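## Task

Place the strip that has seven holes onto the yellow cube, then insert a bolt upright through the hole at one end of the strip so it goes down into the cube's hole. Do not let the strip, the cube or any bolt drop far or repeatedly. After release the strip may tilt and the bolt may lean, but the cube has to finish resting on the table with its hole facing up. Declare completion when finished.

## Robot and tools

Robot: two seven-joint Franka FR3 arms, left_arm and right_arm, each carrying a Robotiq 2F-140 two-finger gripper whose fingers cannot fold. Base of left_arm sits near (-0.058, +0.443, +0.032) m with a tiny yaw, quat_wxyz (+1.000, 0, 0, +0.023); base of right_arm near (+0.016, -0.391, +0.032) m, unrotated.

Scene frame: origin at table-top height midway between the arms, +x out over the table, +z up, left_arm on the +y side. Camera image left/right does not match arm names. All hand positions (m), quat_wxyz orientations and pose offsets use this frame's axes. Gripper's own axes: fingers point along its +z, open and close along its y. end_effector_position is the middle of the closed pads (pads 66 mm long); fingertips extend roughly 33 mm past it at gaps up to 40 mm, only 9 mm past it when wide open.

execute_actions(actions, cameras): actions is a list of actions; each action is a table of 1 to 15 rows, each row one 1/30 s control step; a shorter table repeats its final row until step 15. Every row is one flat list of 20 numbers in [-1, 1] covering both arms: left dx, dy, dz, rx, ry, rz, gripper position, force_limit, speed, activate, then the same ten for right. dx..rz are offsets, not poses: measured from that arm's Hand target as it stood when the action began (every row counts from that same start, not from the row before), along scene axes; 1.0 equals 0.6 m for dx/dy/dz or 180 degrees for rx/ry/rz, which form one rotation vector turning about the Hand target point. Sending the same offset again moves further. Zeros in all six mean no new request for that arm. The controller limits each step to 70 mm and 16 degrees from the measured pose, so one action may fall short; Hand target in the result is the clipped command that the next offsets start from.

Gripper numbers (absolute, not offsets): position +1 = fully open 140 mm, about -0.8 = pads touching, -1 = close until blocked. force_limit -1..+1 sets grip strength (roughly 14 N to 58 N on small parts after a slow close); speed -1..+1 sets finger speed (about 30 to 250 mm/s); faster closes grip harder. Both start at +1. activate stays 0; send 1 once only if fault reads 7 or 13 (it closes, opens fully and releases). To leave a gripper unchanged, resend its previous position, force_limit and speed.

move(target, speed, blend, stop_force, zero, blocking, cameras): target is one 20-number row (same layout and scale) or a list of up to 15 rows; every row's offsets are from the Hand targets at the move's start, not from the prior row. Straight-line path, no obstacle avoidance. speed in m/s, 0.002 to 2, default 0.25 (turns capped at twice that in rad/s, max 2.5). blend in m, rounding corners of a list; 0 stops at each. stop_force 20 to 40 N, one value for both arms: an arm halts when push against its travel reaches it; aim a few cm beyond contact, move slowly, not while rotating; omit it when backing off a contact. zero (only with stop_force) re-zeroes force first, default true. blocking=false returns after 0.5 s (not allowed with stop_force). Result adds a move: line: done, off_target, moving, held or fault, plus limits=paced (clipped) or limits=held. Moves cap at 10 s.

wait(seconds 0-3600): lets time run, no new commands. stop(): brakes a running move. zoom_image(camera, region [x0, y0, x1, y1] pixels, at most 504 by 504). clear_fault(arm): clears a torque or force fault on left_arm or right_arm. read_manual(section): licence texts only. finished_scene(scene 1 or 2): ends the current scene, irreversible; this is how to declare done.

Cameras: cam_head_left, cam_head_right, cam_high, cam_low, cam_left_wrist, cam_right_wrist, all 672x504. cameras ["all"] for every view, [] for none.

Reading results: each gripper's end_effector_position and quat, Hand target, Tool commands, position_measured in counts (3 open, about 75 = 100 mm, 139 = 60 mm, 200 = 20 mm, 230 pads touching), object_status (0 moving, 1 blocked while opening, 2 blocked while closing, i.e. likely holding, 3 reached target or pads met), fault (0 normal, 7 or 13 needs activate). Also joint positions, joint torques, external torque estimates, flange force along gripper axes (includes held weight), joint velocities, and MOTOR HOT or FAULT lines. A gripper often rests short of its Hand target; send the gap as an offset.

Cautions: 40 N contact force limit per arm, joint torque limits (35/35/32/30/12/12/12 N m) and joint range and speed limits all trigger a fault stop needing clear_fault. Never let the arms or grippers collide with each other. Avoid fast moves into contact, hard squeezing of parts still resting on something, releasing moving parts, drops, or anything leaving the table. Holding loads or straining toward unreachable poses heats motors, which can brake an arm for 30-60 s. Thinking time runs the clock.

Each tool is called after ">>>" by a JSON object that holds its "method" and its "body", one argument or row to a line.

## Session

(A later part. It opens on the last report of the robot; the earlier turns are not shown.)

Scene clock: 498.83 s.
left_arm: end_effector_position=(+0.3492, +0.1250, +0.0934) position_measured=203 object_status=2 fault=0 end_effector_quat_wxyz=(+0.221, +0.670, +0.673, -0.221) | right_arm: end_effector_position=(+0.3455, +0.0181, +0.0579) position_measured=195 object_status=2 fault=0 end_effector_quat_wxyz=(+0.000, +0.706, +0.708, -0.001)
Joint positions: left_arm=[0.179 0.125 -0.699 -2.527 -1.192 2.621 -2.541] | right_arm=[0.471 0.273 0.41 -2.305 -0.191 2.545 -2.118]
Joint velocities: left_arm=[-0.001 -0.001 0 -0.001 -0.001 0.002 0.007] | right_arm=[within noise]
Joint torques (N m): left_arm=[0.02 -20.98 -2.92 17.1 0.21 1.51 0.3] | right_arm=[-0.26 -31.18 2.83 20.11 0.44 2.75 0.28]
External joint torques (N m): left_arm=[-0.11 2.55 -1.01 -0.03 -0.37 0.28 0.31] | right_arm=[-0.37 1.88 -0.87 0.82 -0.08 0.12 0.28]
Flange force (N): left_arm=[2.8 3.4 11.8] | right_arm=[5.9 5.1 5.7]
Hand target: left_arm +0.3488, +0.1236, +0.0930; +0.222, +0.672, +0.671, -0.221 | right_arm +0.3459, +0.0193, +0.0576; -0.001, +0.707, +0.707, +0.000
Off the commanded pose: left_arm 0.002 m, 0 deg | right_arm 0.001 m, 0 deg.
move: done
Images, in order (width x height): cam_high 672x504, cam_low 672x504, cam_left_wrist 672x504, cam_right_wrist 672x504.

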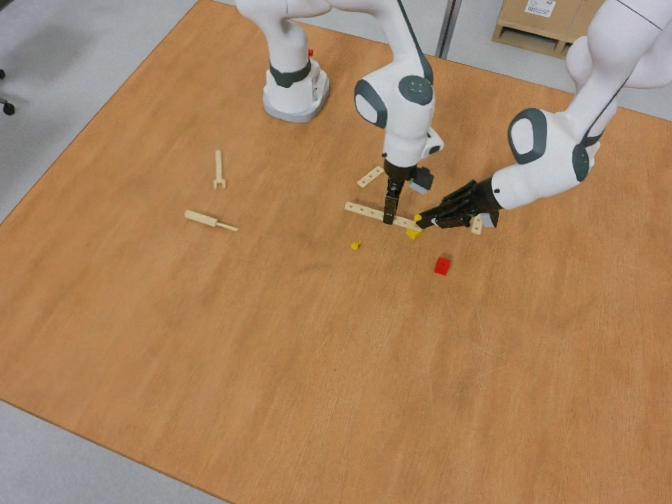

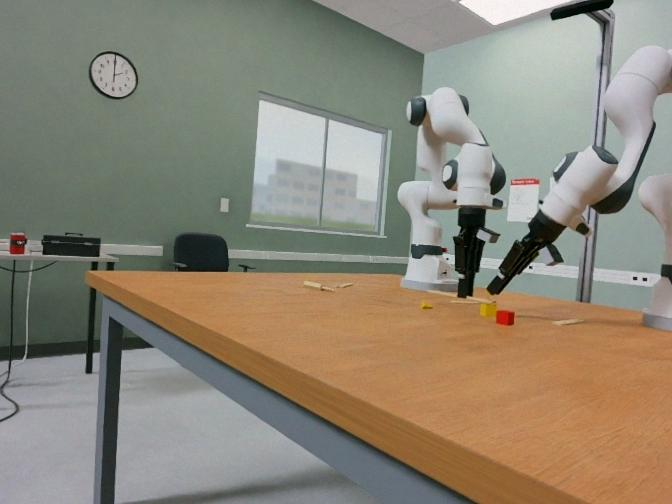

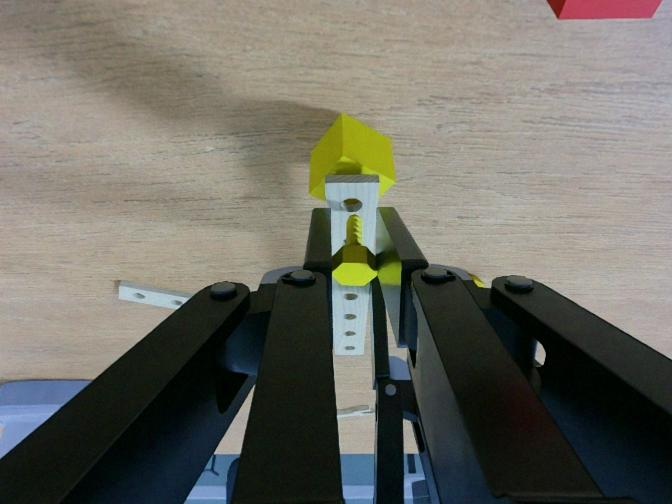

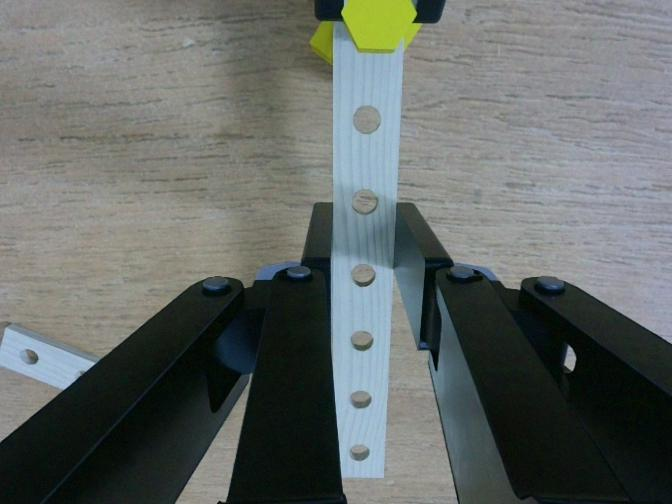

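>>> {"method": "move", "body": {
  "target": [-0.002,0.001,-0.005,0,0,0,-1,-0.3,-1,0,0,0,0,0,0,0,-1,-1,-1,0],
  "speed": 0.01,
  "cameras": ["cam_left_wrist","cam_right_wrist","cam_low","cam_high"]
}}

>>> {"method": "zoom_image", "body": {
  "camera": "cam_left_wrist",
  "region": [320, 190, 390, 265]
}}

>>> {"method": "zoom_image", "body": {
  "camera": "cam_low",
  "region": [465, 280, 515, 325]
}}

>>> {"method": "zoom_image", "body": {
  "camera": "cam_high",
  "region": [400, 205, 435, 240]
}}

Scene clock: 514.27 s.
left_arm: end_effector_position=(+0.3491, +0.1251, +0.0913) position_measured=203 object_status=2 fault=0 end_effector_quat_wxyz=(+0.222, +0.670, +0.673, -0.221) | right_arm: end_effector_position=(+0.3455, +0.0181, +0.0579) position_measured=195 object_status=2 fault=0 end_effector_quat_wxyz=(+0.000, +0.706, +0.708, -0.001)
Joint positions: left_arm=[0.179 0.132 -0.7 -2.527 -1.2 2.628 -2.53] | right_arm=[0.471 0.273 0.41 -2.305 -0.191 2.545 -2.118]
Joint velocities: left_arm=[0.001 0 -0.001 -0.001 0.001 0.002 0.005] | right_arm=[within noise]
Joint torques (N m): left_arm=[0.02 -20.97 -3.09 16.08 0.32 1.45 0.21] | right_arm=[-0.28 -31.23 2.81 20.09 0.44 2.75 0.31]
External joint torques (N m): left_arm=[-0.11 2.72 -1.08 -0.93 -0.26 0.24 0.23] | right_arm=[-0.42 1.87 -0.91 0.77 -0.08 0.12 0.31]
Flange force (N): left_arm=[3.2 1.9 11.0] | right_arm=[5.7 5.0 5.7]
Hand target: left_arm +0.3476, +0.1242, +0.0900; +0.222, +0.672, +0.671, -0.221 | right_arm +0.3459, +0.0193, +0.0576; -0.001, +0.707, +0.707, +0.000
Off the commanded pose: left_arm 0.002 m, 0 deg | right_arm 0.001 m, 0 deg.
move: done
Images, in order (width x height): cam_high 672x504, cam_low 672x504, cam_left_wrist 672x504, cam_right_wrist 672x504.

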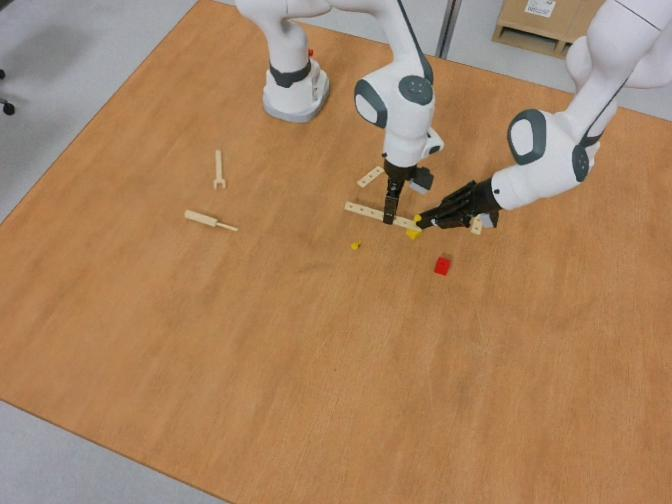

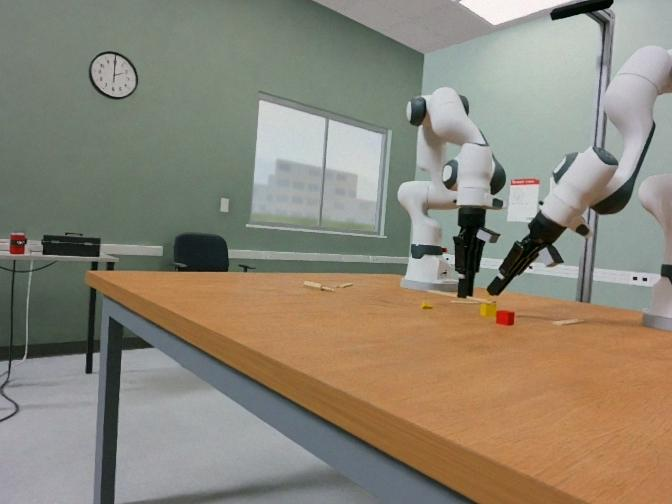

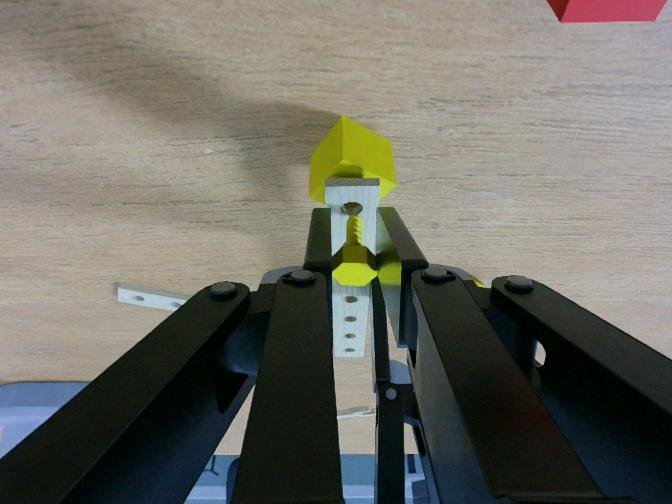

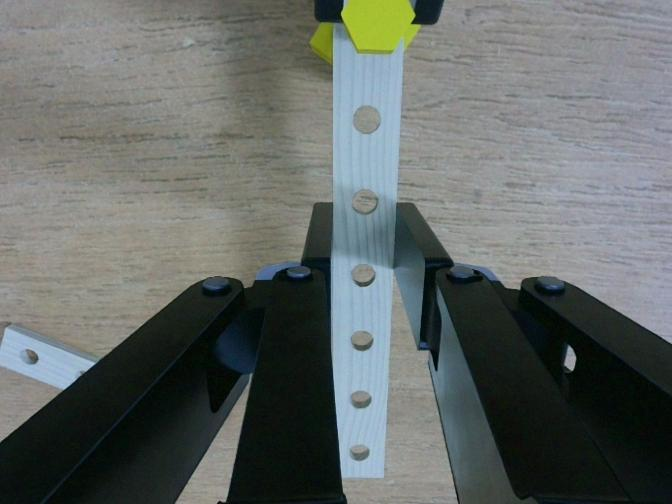

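Scaled by 6.720.

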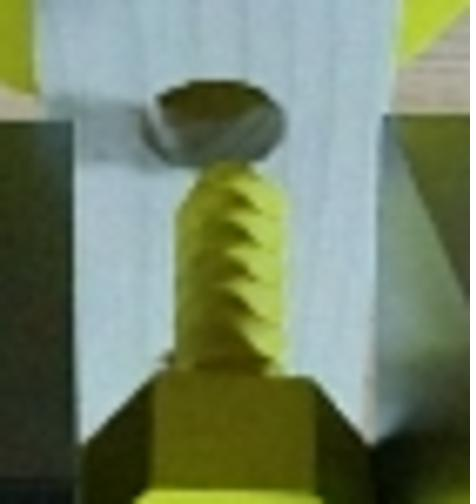

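Scaled by 10.080.

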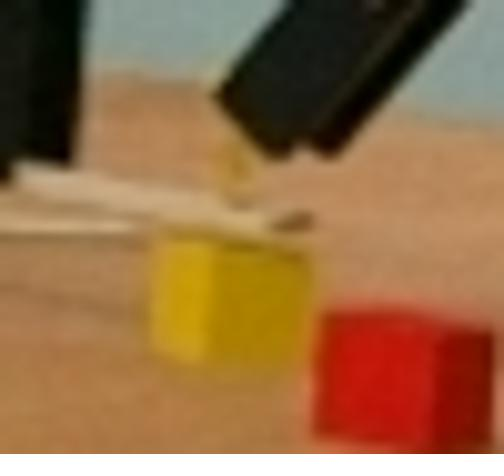

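Scaled by 14.400.

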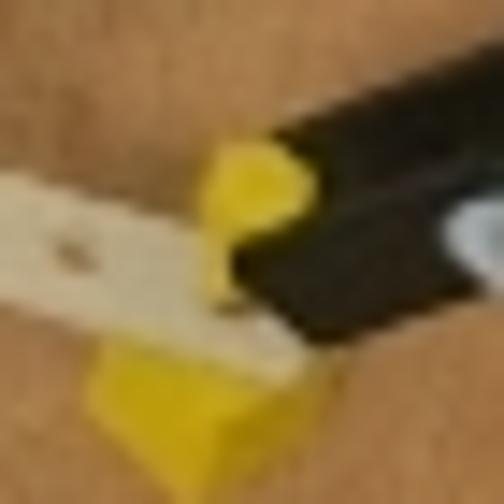

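>>> {"method": "move", "body": {
  "target": [
    [-0.002,0.0,0.003,0,0,0,-1,-0.3,-1,0,0,0,0,0,0,0,-1,-1,-1,0],
    [-0.002,0.005,0.003,0,0,0,-1,-0.3,-1,0,0,0,0,0,0,0,-1,-1,-1,0]
  ],
  "speed": 0.02,
  "cameras": ["cam_left_wrist","cam_right_wrist","cam_low","cam_high"]
}}

>>> {"method": "zoom_image", "body": {
  "camera": "cam_left_wrist",
  "region": [320, 190, 390, 265]
}}

>>> {"method": "zoom_image", "body": {
  "camera": "cam_low",
  "region": [465, 280, 515, 325]
}}

>>> {"method": "zoom_image", "body": {
  "camera": "cam_high",
  "region": [400, 205, 435, 240]
}}

>>> {"method": "zoom_image", "body": {
  "camera": "cam_right_wrist",
  "region": [320, 0, 440, 90]
}}

Scene clock: 538.33 s.
left_arm: end_effector_position=(+0.3466, +0.1267, +0.0913) position_measured=203 object_status=2 fault=0 end_effector_quat_wxyz=(+0.221, +0.671, +0.672, -0.221) | right_arm: end_effector_position=(+0.3455, +0.0181, +0.0579) position_measured=195 object_status=2 fault=0 end_effector_quat_wxyz=(+0.000, +0.706, +0.708, -0.001)
Joint positions: left_arm=[0.181 0.125 -0.701 -2.534 -1.201 2.623 -2.527] | right_arm=[0.471 0.273 0.41 -2.305 -0.191 2.545 -2.118]
Joint velocities: left_arm=[0.003 0 0 0 0 -0.003 0.002] | right_arm=[within noise]
Joint torques (N m): left_arm=[0.48 -22.01 -2.61 16.2 0.4 1.07 0.16] | right_arm=[-0.26 -31.2 2.8 20.12 0.42 2.76 0.3]
External joint torques (N m): left_arm=[0.48 1.36 -0.59 -0.8 -0.18 -0.12 0.18] | right_arm=[-0.49 1.92 -1.01 0.79 -0.1 0.11 0.3]
Flange force (N): left_arm=[2.5 -0.2 4.0] | right_arm=[5.8 5.2 5.9]
Hand target: left_arm +0.3464, +0.1272, +0.0918; +0.222, +0.672, +0.671, -0.221 | right_arm +0.3459, +0.0193, +0.0576; -0.001, +0.707, +0.707, +0.000
Off the commanded pose: left_arm 0.001 m, 0 deg | right_arm 0.001 m, 0 deg.
move: done
Images, in order (width x height): cam_high 672x504, cam_low 672x504, cam_left_wrist 672x504, cam_right_wrist 672x504.

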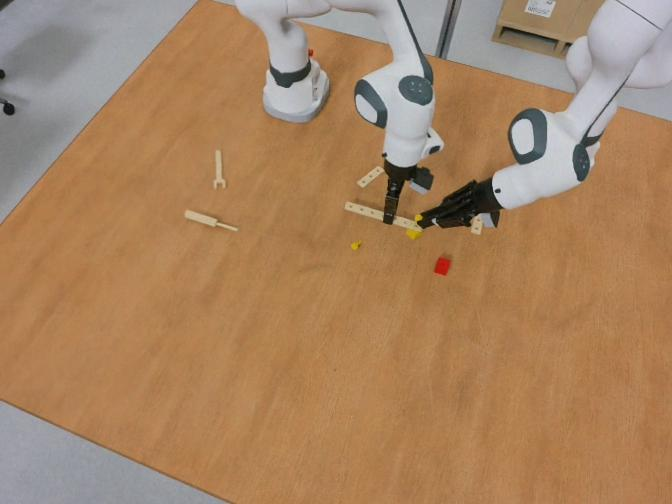

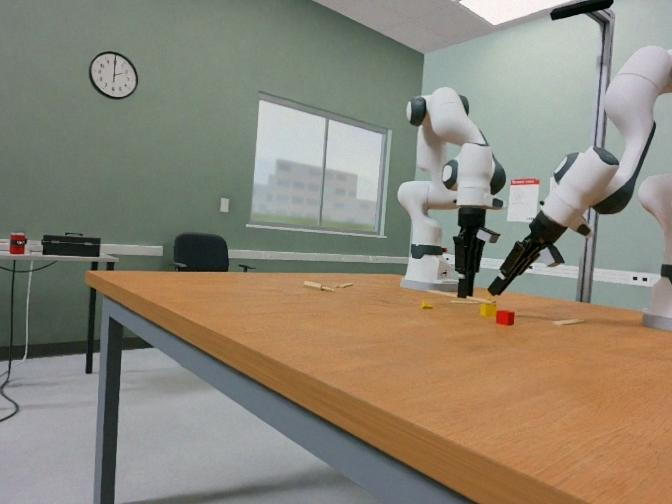

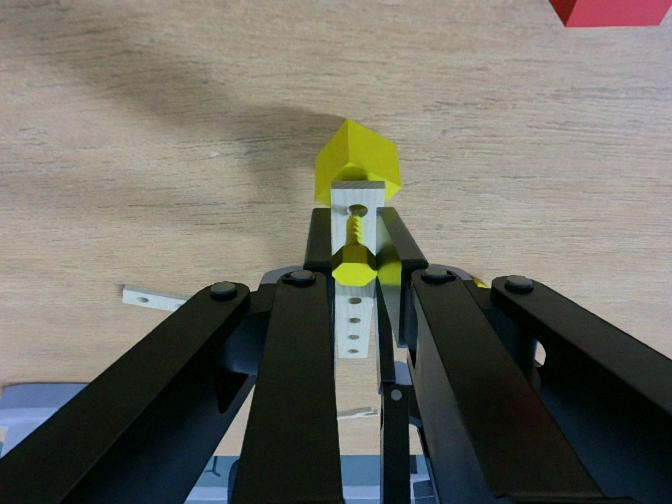

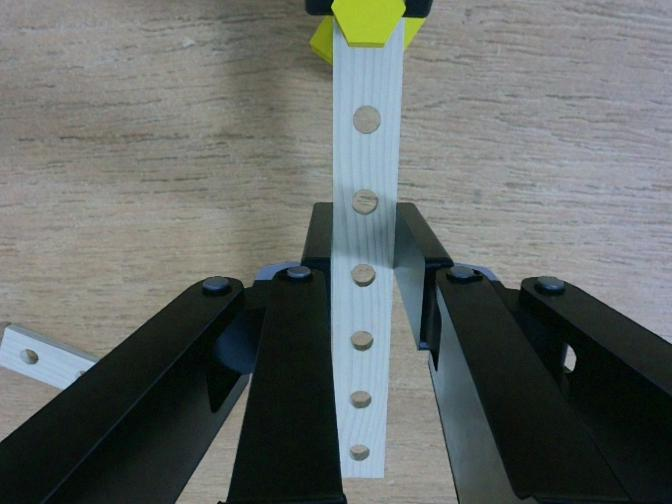

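Scaled by 6.720.

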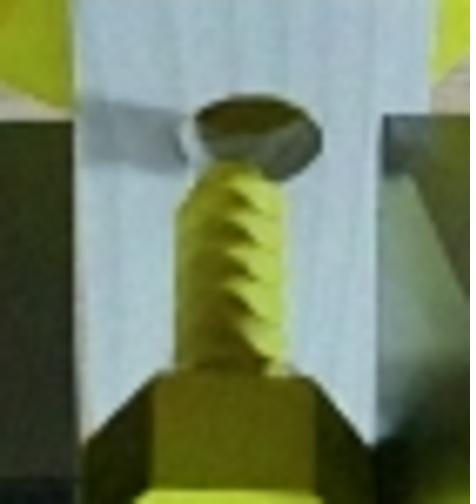

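Scaled by 10.080.

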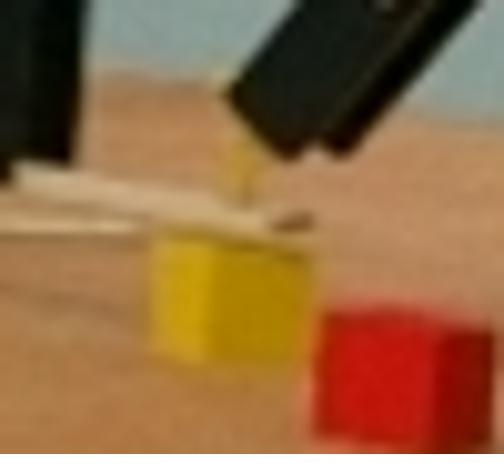

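Scaled by 14.400.

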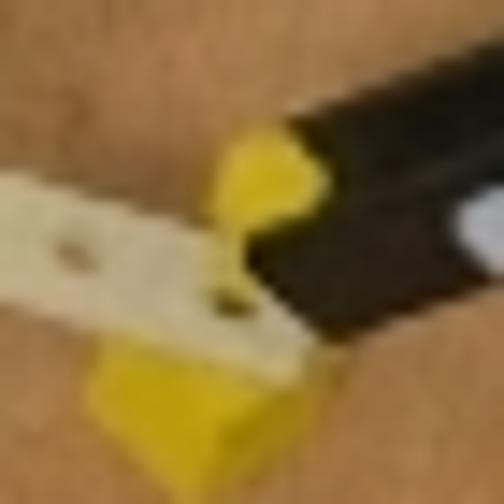

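Scaled by 4.200.

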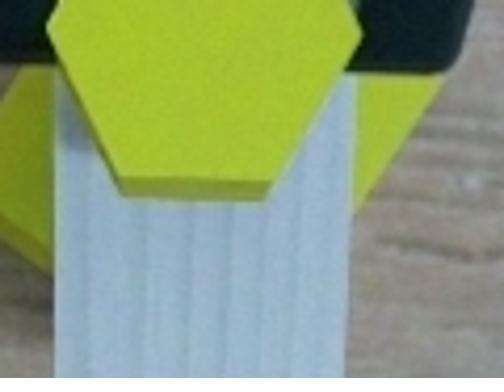

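>>> {"method": "move", "body": {
  "target": [0.0027,0.0043,0.0005,0,0,0,-1,-0.3,-1,0,0,0,0,0,0,0,-1,-1,-1,0],
  "speed": 0.02,
  "cameras": ["cam_left_wrist","cam_right_wrist","cam_low","cam_high"]
}}

>>> {"method": "zoom_image", "body": {
  "camera": "cam_left_wrist",
  "region": [320, 190, 390, 265]
}}

>>> {"method": "zoom_image", "body": {
  "camera": "cam_low",
  "region": [465, 280, 515, 325]
}}

>>> {"method": "zoom_image", "body": {
  "camera": "cam_high",
  "region": [400, 205, 435, 240]
}}

>>> {"method": "zoom_image", "body": {
  "camera": "cam_right_wrist",
  "region": [320, 0, 440, 90]
}}

Scene clock: 559.47 s.
left_arm: end_effector_position=(+0.3477, +0.1288, +0.0915) position_measured=203 object_status=2 fault=0 end_effector_quat_wxyz=(+0.221, +0.669, +0.674, -0.222) | right_arm: end_effector_position=(+0.3455, +0.0181, +0.0579) position_measured=195 object_status=2 fault=0 end_effector_quat_wxyz=(+0.000, +0.706, +0.708, -0.001)
Joint positions: left_arm=[0.187 0.124 -0.7 -2.534 -1.201 2.618 -2.526] | right_arm=[0.471 0.273 0.41 -2.305 -0.191 2.545 -2.118]
Joint velocities: left_arm=[0.001 0 0 0 0 -0.003 -0.001] | right_arm=[within noise]
Joint torques (N m): left_arm=[0.56 -22.36 -2.4 16.44 0.56 0.94 0.21] | right_arm=[-0.23 -31.26 2.84 20.07 0.44 2.76 0.27]
External joint torques (N m): left_arm=[0.4 0.86 -0.56 -0.4 0 -0.25 0.23] | right_arm=[-0.33 1.72 -0.85 0.81 -0.08 0.14 0.27]
Flange force (N): left_arm=[1.7 0.1 2.1] | right_arm=[5.6 4.8 5.3]
Hand target: left_arm +0.3481, +0.1298, +0.0921; +0.222, +0.672, +0.671, -0.221 | right_arm +0.3459, +0.0193, +0.0576; -0.001, +0.707, +0.707, +0.000
Off the commanded pose: left_arm 0.001 m, 0 deg | right_arm 0.001 m, 0 deg.
move: done
Images, in order (width x height): cam_high 672x504, cam_low 672x504, cam_left_wrist 672x504, cam_right_wrist 672x504.

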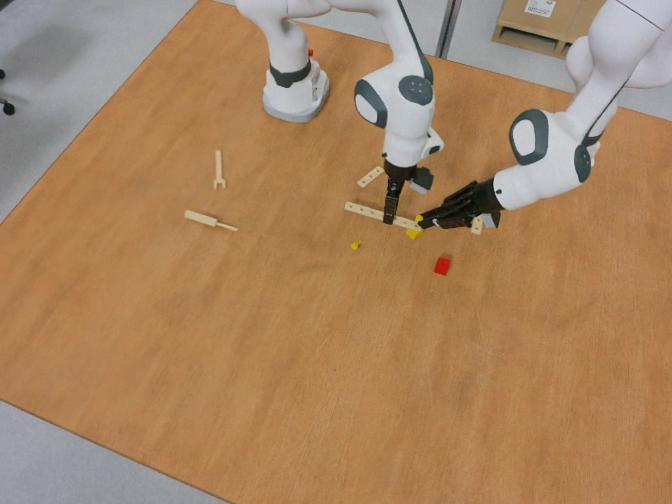

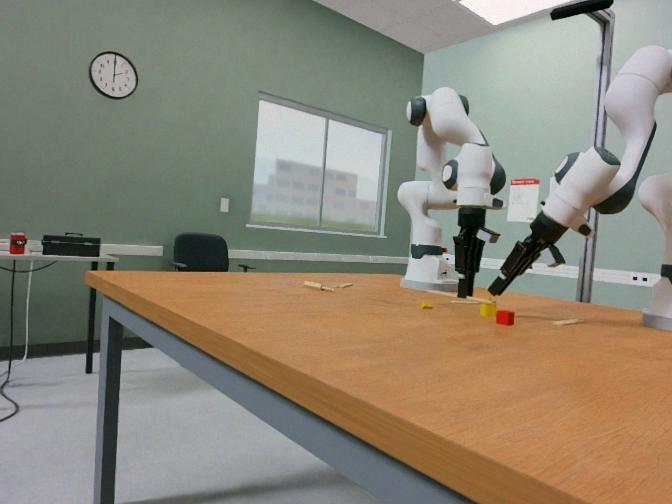

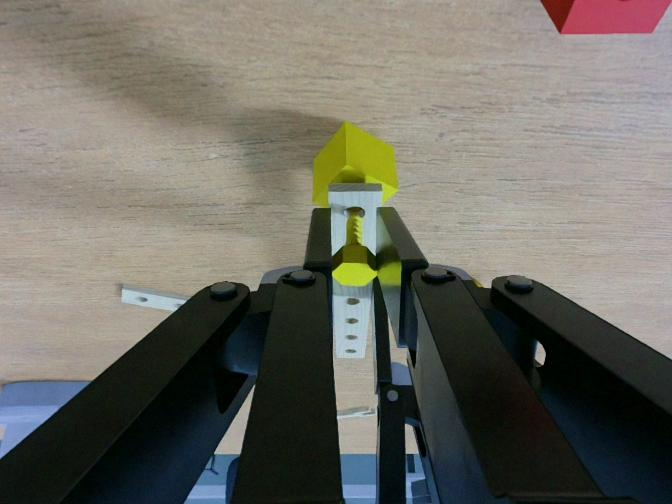

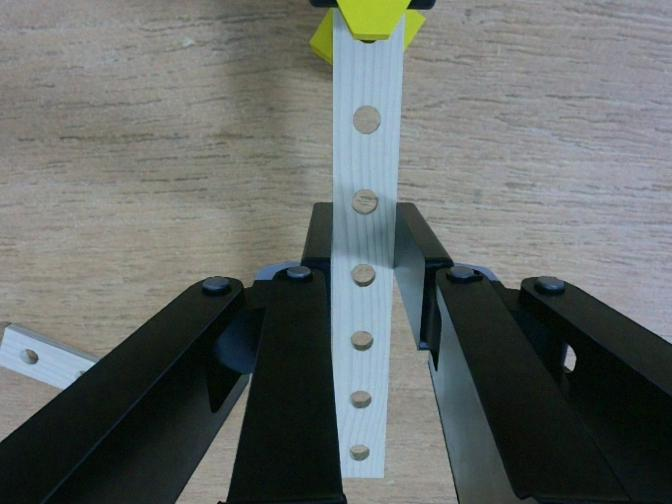

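Scaled by 6.720.

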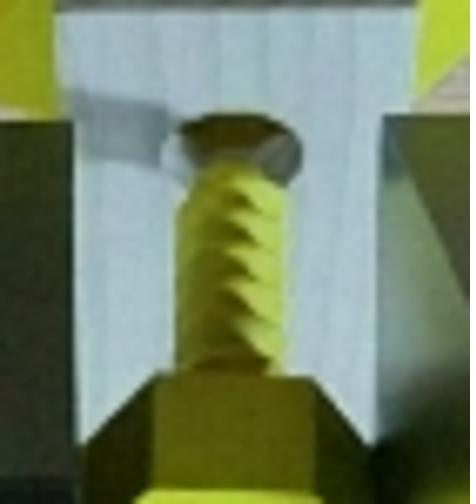

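Scaled by 10.080.

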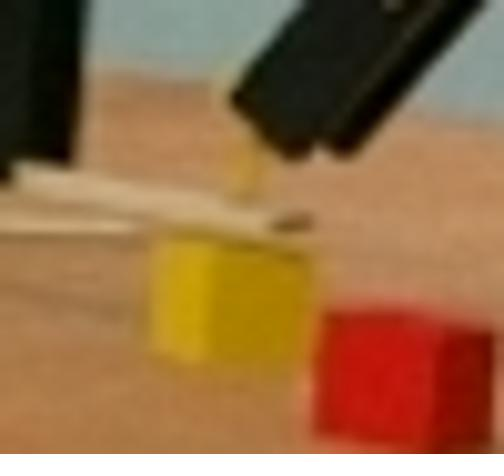

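Scaled by 14.400.

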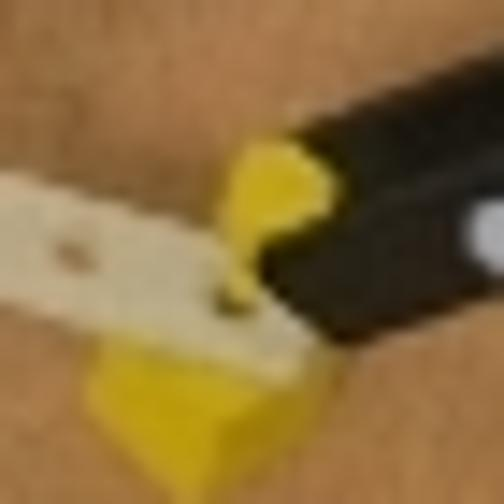

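Scaled by 4.200.

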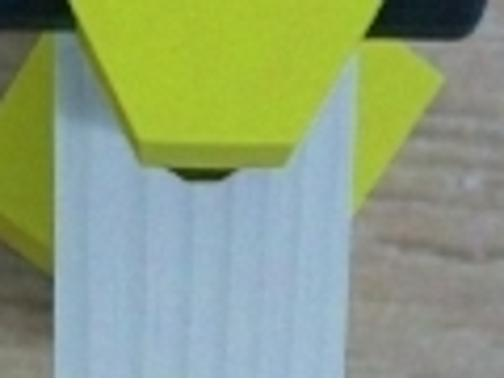

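>>> {"method": "move", "body": {
  "target": [0.0003,0.001,-0.006,0,0,0,-1,-0.3,-1,0,0,0,0,0,0,0,-1,-1,-1,0],
  "speed": 0.01,
  "cameras": ["cam_left_wrist","cam_right_wrist","cam_low","cam_high"]
}}

>>> {"method": "zoom_image", "body": {
  "camera": "cam_left_wrist",
  "region": [320, 190, 390, 265]
}}

>>> {"method": "zoom_image", "body": {
  "camera": "cam_low",
  "region": [465, 280, 515, 325]
}}

>>> {"method": "zoom_image", "body": {
  "camera": "cam_high",
  "region": [400, 205, 435, 240]
}}

>>> {"method": "zoom_image", "body": {
  "camera": "cam_right_wrist",
  "region": [320, 0, 440, 90]
}}

Scene clock: 580.07 s.
left_arm: end_effector_position=(+0.3468, +0.1289, +0.0893) position_measured=203 object_status=2 fault=0 end_effector_quat_wxyz=(+0.221, +0.671, +0.672, -0.222) | right_arm: end_effector_position=(+0.3455, +0.0181, +0.0579) position_measured=195 object_status=2 fault=0 end_effector_quat_wxyz=(+0.000, +0.706, +0.708, -0.001)
Joint positions: left_arm=[0.187 0.131 -0.7 -2.534 -1.201 2.621 -2.518] | right_arm=[0.471 0.273 0.41 -2.305 -0.191 2.545 -2.118]
Joint velocities: left_arm=[0.001 -0.001 -0.001 0.002 0.001 0.002 0.008] | right_arm=[within noise]
Joint torques (N m): left_arm=[0.64 -20.93 -2.24 16.82 0.45 1.32 0.32] | right_arm=[-0.23 -31.14 2.8 20.04 0.43 2.75 0.34]
External joint torques (N m): left_arm=[0.64 2.6 -0.12 -0.03 -0.12 0.15 0.34] | right_arm=[-0.29 1.88 -0.85 0.76 -0.1 0.12 0.34]
Flange force (N): left_arm=[4.3 5.3 9.9] | right_arm=[5.9 4.8 5.8]
Hand target: left_arm +0.3482, +0.1304, +0.0885; +0.222, +0.672, +0.671, -0.221 | right_arm +0.3459, +0.0193, +0.0576; -0.001, +0.707, +0.707, +0.000
Off the commanded pose: left_arm 0.002 m, 0 deg | right_arm 0.001 m, 0 deg.
move: done
Images, in order (width x height): cam_high 672x504, cam_low 672x504, cam_left_wrist 672x504, cam_right_wrist 672x504.

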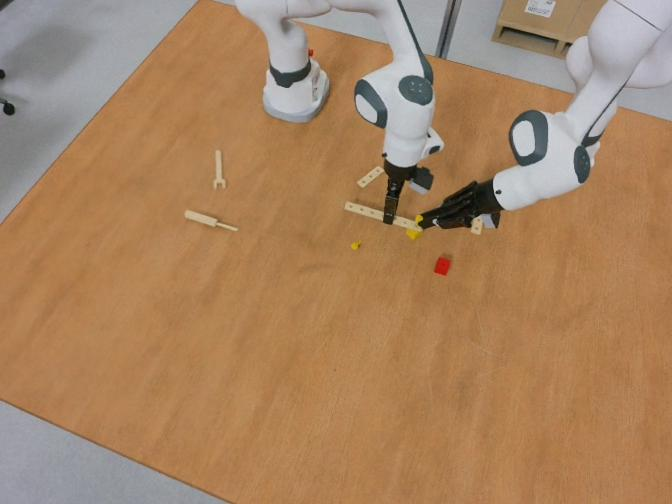

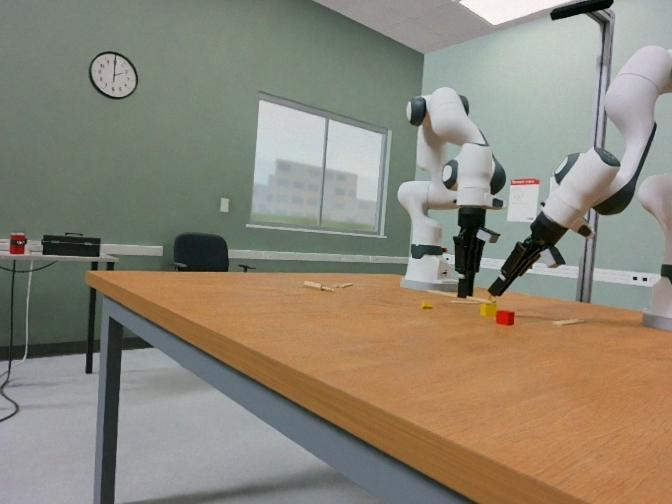

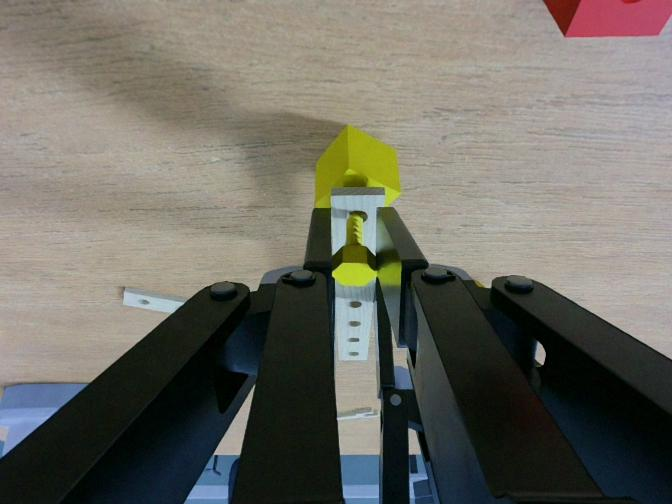

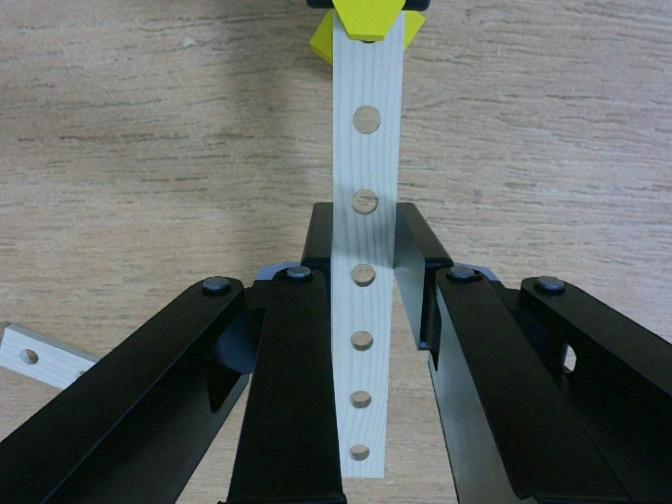

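Scaled by 6.720.

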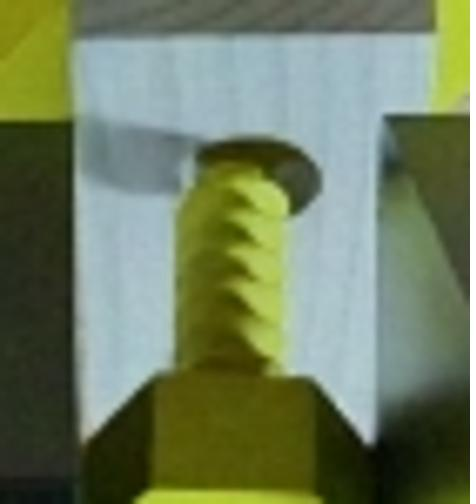

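Scaled by 10.080.

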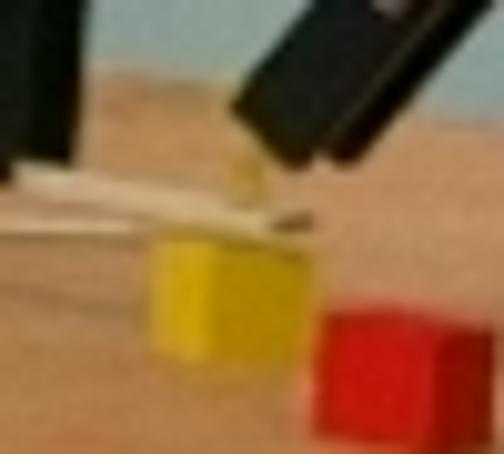

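Scaled by 14.400.

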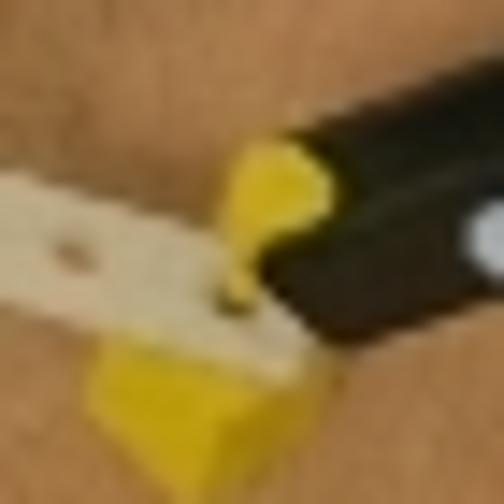

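Scaled by 4.200.

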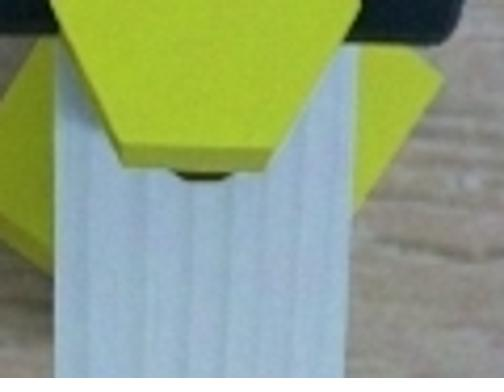

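>>> {"method": "move", "body": {
  "target": [0.0025,0.0,0.001,0,0,0,-1,-0.3,-1,0,0,0,0,0,0,0,-1,-1,-1,0],
  "speed": 0.01,
  "cameras": ["cam_left_wrist","cam_right_wrist","cam_high"]
}}

>>> {"method": "zoom_image", "body": {
  "camera": "cam_left_wrist",
  "region": [320, 190, 390, 265]
}}

>>> {"method": "zoom_image", "body": {
  "camera": "cam_high",
  "region": [400, 205, 435, 240]
}}

>>> {"method": "zoom_image", "body": {
  "camera": "cam_right_wrist",
  "region": [320, 0, 440, 90]
}}

Scene clock: 588.30 s.
left_arm: end_effector_position=(+0.3490, +0.1291, +0.0900) position_measured=203 object_status=2 fault=0 end_effector_quat_wxyz=(+0.222, +0.671, +0.672, -0.222) | right_arm: end_effector_position=(+0.3455, +0.0181, +0.0579) position_measured=195 object_status=2 fault=0 end_effector_quat_wxyz=(+0.000, +0.706, +0.708, -0.001)
Joint positions: left_arm=[0.187 0.133 -0.698 -2.53 -1.2 2.621 -2.516] | right_arm=[0.471 0.273 0.41 -2.305 -0.191 2.545 -2.118]
Joint torques (N m): left_arm=[0.45 -21.06 -2.13 16.9 0.71 1.24 -0.01] | right_arm=[-0.25 -31.21 2.84 20.05 0.42 2.73 0.27]
External joint torques (N m): left_arm=[0.31 2.51 -0.13 0.02 0.15 0.05 0.01] | right_arm=[-0.46 1.8 -0.94 0.8 -0.1 0.11 0.27]
Flange force (N): left_arm=[2.8 6.5 8.9] | right_arm=[5.6 5.1 5.5]
Hand target: left_arm +0.3497, +0.1304, +0.0891; +0.222, +0.672, +0.671, -0.221 | right_arm +0.3459, +0.0193, +0.0576; -0.001, +0.707, +0.707, +0.000
Off the commanded pose: left_arm 0.002 m, 0 deg | right_arm 0.001 m, 0 deg.
move: done
Images, in order (width x height): cam_high 672x504, cam_left_wrist 672x504, cam_right_wrist 672x504.

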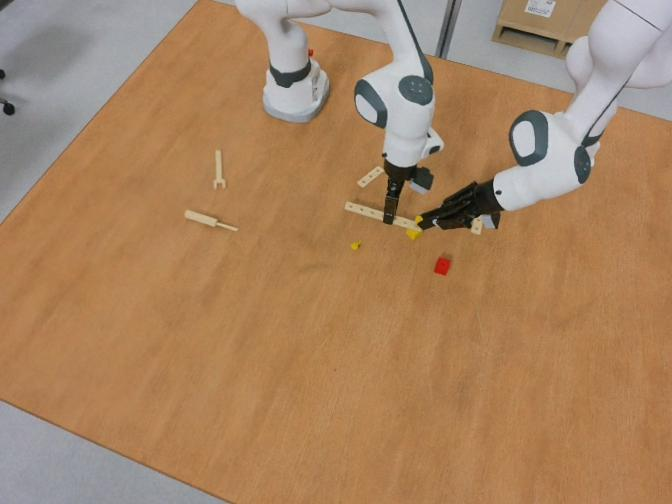

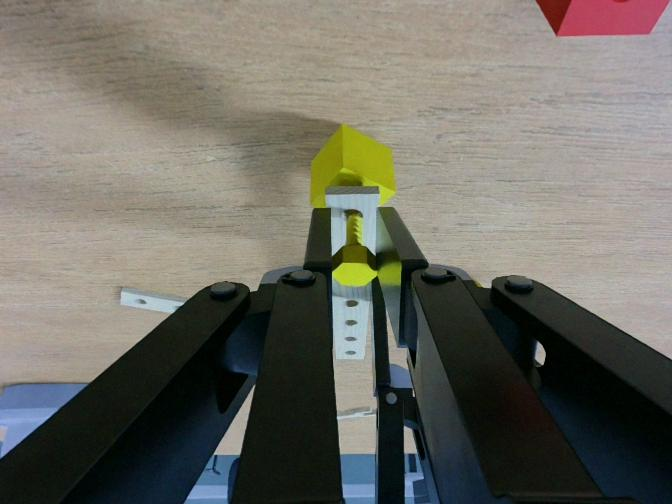

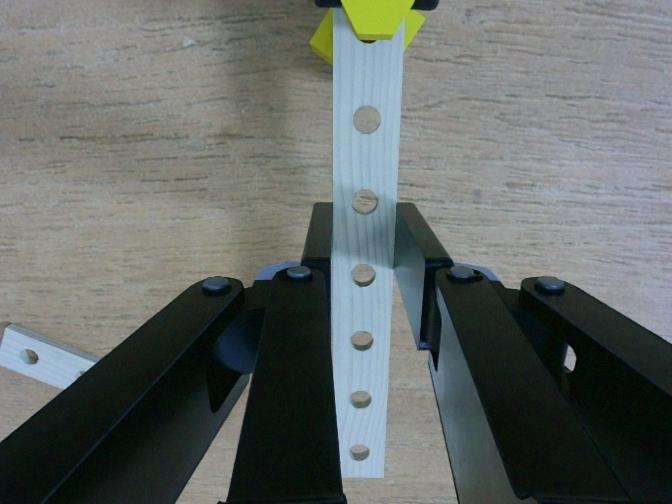

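Scaled by 6.720.

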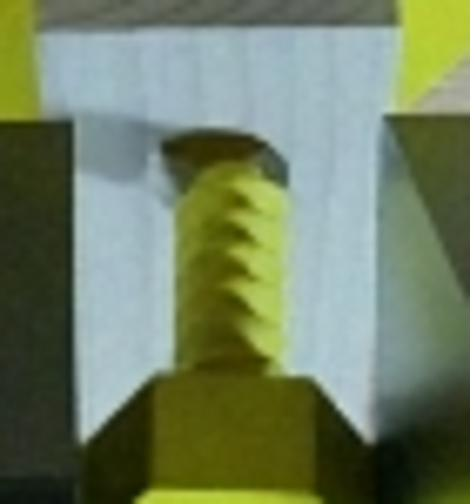

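Scaled by 14.400.

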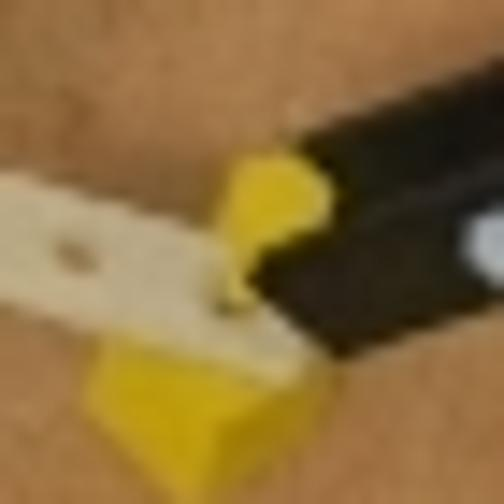

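Scaled by 4.200.

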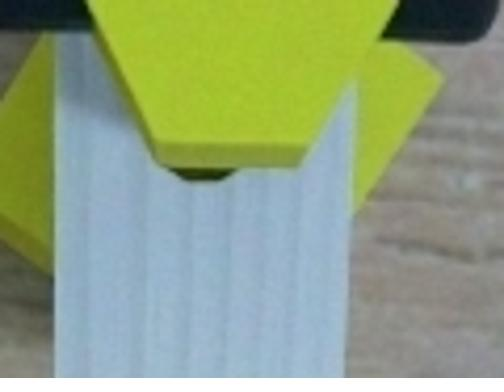

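>>> {"method": "move", "body": {
  "target": [-0.0017,0.0,-0.005,0,0,0,-1,-0.3,-1,0,0,0,0,0,0,0,-1,-1,-1,0],
  "speed": 0.01,
  "cameras": ["cam_left_wrist","cam_right_wrist","cam_high","cam_low"]
}}

>>> {"method": "zoom_image", "body": {
  "camera": "cam_left_wrist",
  "region": [320, 190, 390, 265]
}}

>>> {"method": "zoom_image", "body": {
  "camera": "cam_high",
  "region": [400, 205, 435, 240]
}}

>>> {"method": "zoom_image", "body": {
  "camera": "cam_right_wrist",
  "region": [320, 0, 440, 90]
}}

>>> {"method": "zoom_image", "body": {
  "camera": "cam_low",
  "region": [465, 280, 515, 325]
}}

Scene clock: 600.13 s.
left_arm: end_effector_position=(+0.3482, +0.1297, +0.0870) position_measured=203 object_status=2 fault=0 end_effector_quat_wxyz=(+0.221, +0.671, +0.672, -0.222) | right_arm: end_effector_position=(+0.3455, +0.0182, +0.0579) position_measured=195 object_status=2 fault=0 end_effector_quat_wxyz=(+0.000, +0.706, +0.708, -0.001)
Joint positions: left_arm=[0.187 0.141 -0.697 -2.53 -1.2 2.627 -2.512] | right_arm=[0.471 0.273 0.41 -2.305 -0.191 2.545 -2.118]
Joint velocities: left_arm=[0 -0.001 -0.001 0 0 0.004 0.005] | right_arm=[0.001 0.001 0.001 0 -0.001 0.003 -0.001]
Joint torques (N m): left_arm=[0.36 -21.14 -2.65 16.29 0.47 1.48 0.35] | right_arm=[-0.24 -31.23 2.82 20.07 0.43 2.72 0.34]
External joint torques (N m): left_arm=[0.23 2.58 -0.51 -0.51 -0.1 0.3 0.37] | right_arm=[-0.44 1.86 -0.96 0.78 -0.09 0.09 0.35]
Flange force (N): left_arm=[3.9 3.5 10.4] | right_arm=[5.8 5.0 5.7]
Hand target: left_arm +0.3487, +0.1304, +0.0861; +0.222, +0.672, +0.671, -0.221 | right_arm +0.3459, +0.0193, +0.0576; -0.001, +0.707, +0.707, +0.000
Off the commanded pose: left_arm 0.001 m, 0 deg | right_arm 0.001 m, 0 deg.
move: done
Images, in order (width x height): cam_high 672x504, cam_low 672x504, cam_left_wrist 672x504, cam_right_wrist 672x504.

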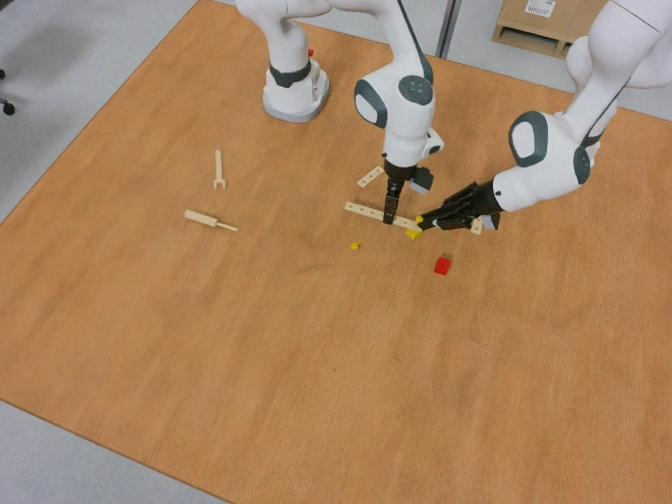

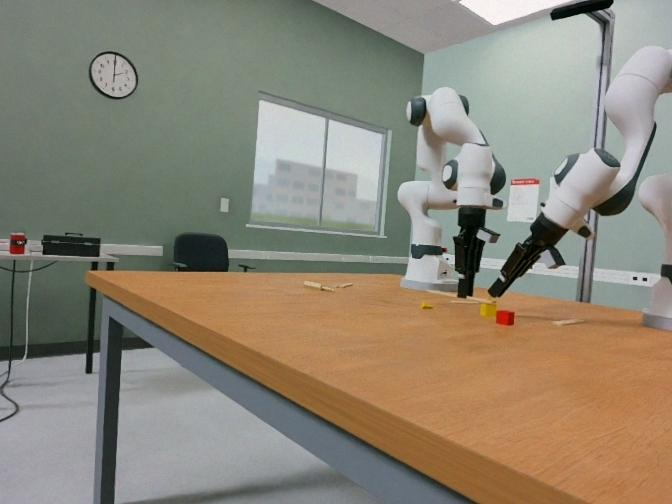

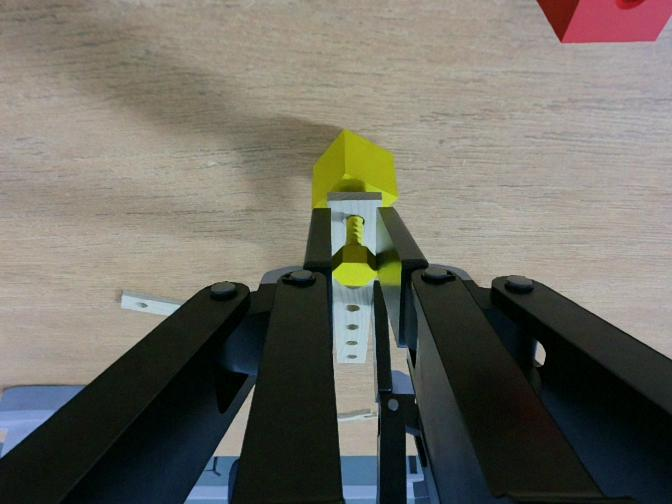

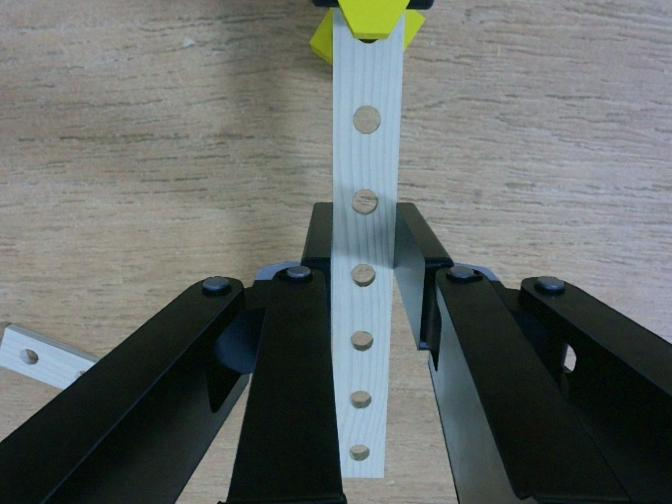

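Scaled by 6.720.

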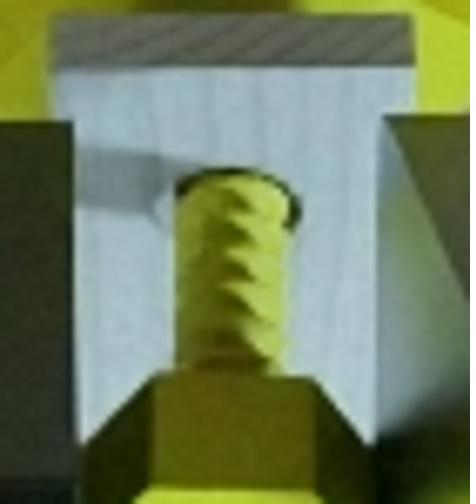

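Scaled by 14.400.

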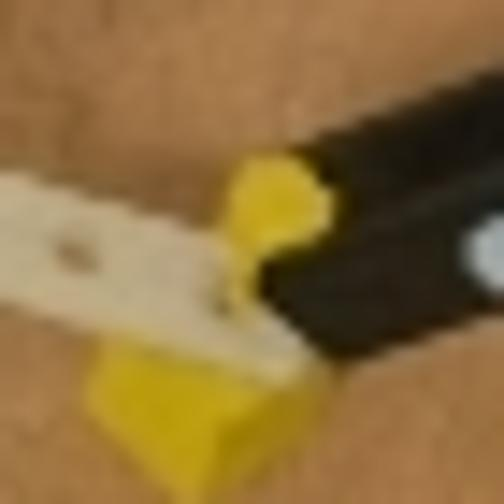

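Scaled by 4.200.

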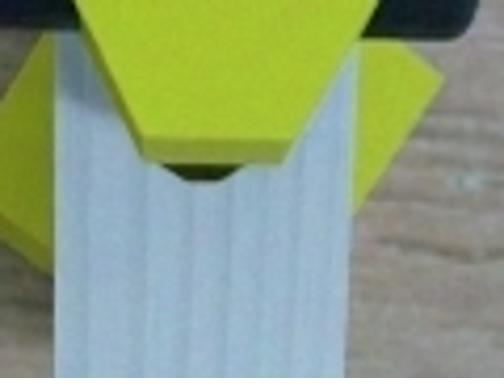

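Scaled by 10.080.

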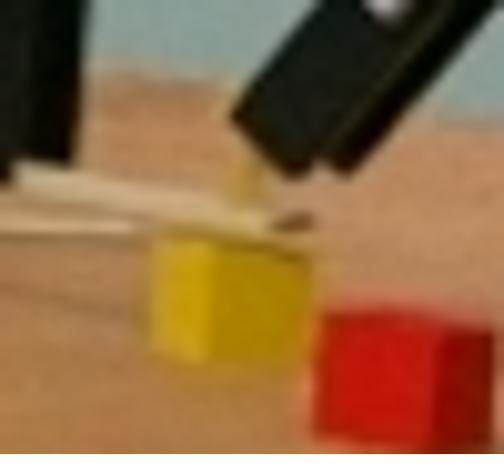

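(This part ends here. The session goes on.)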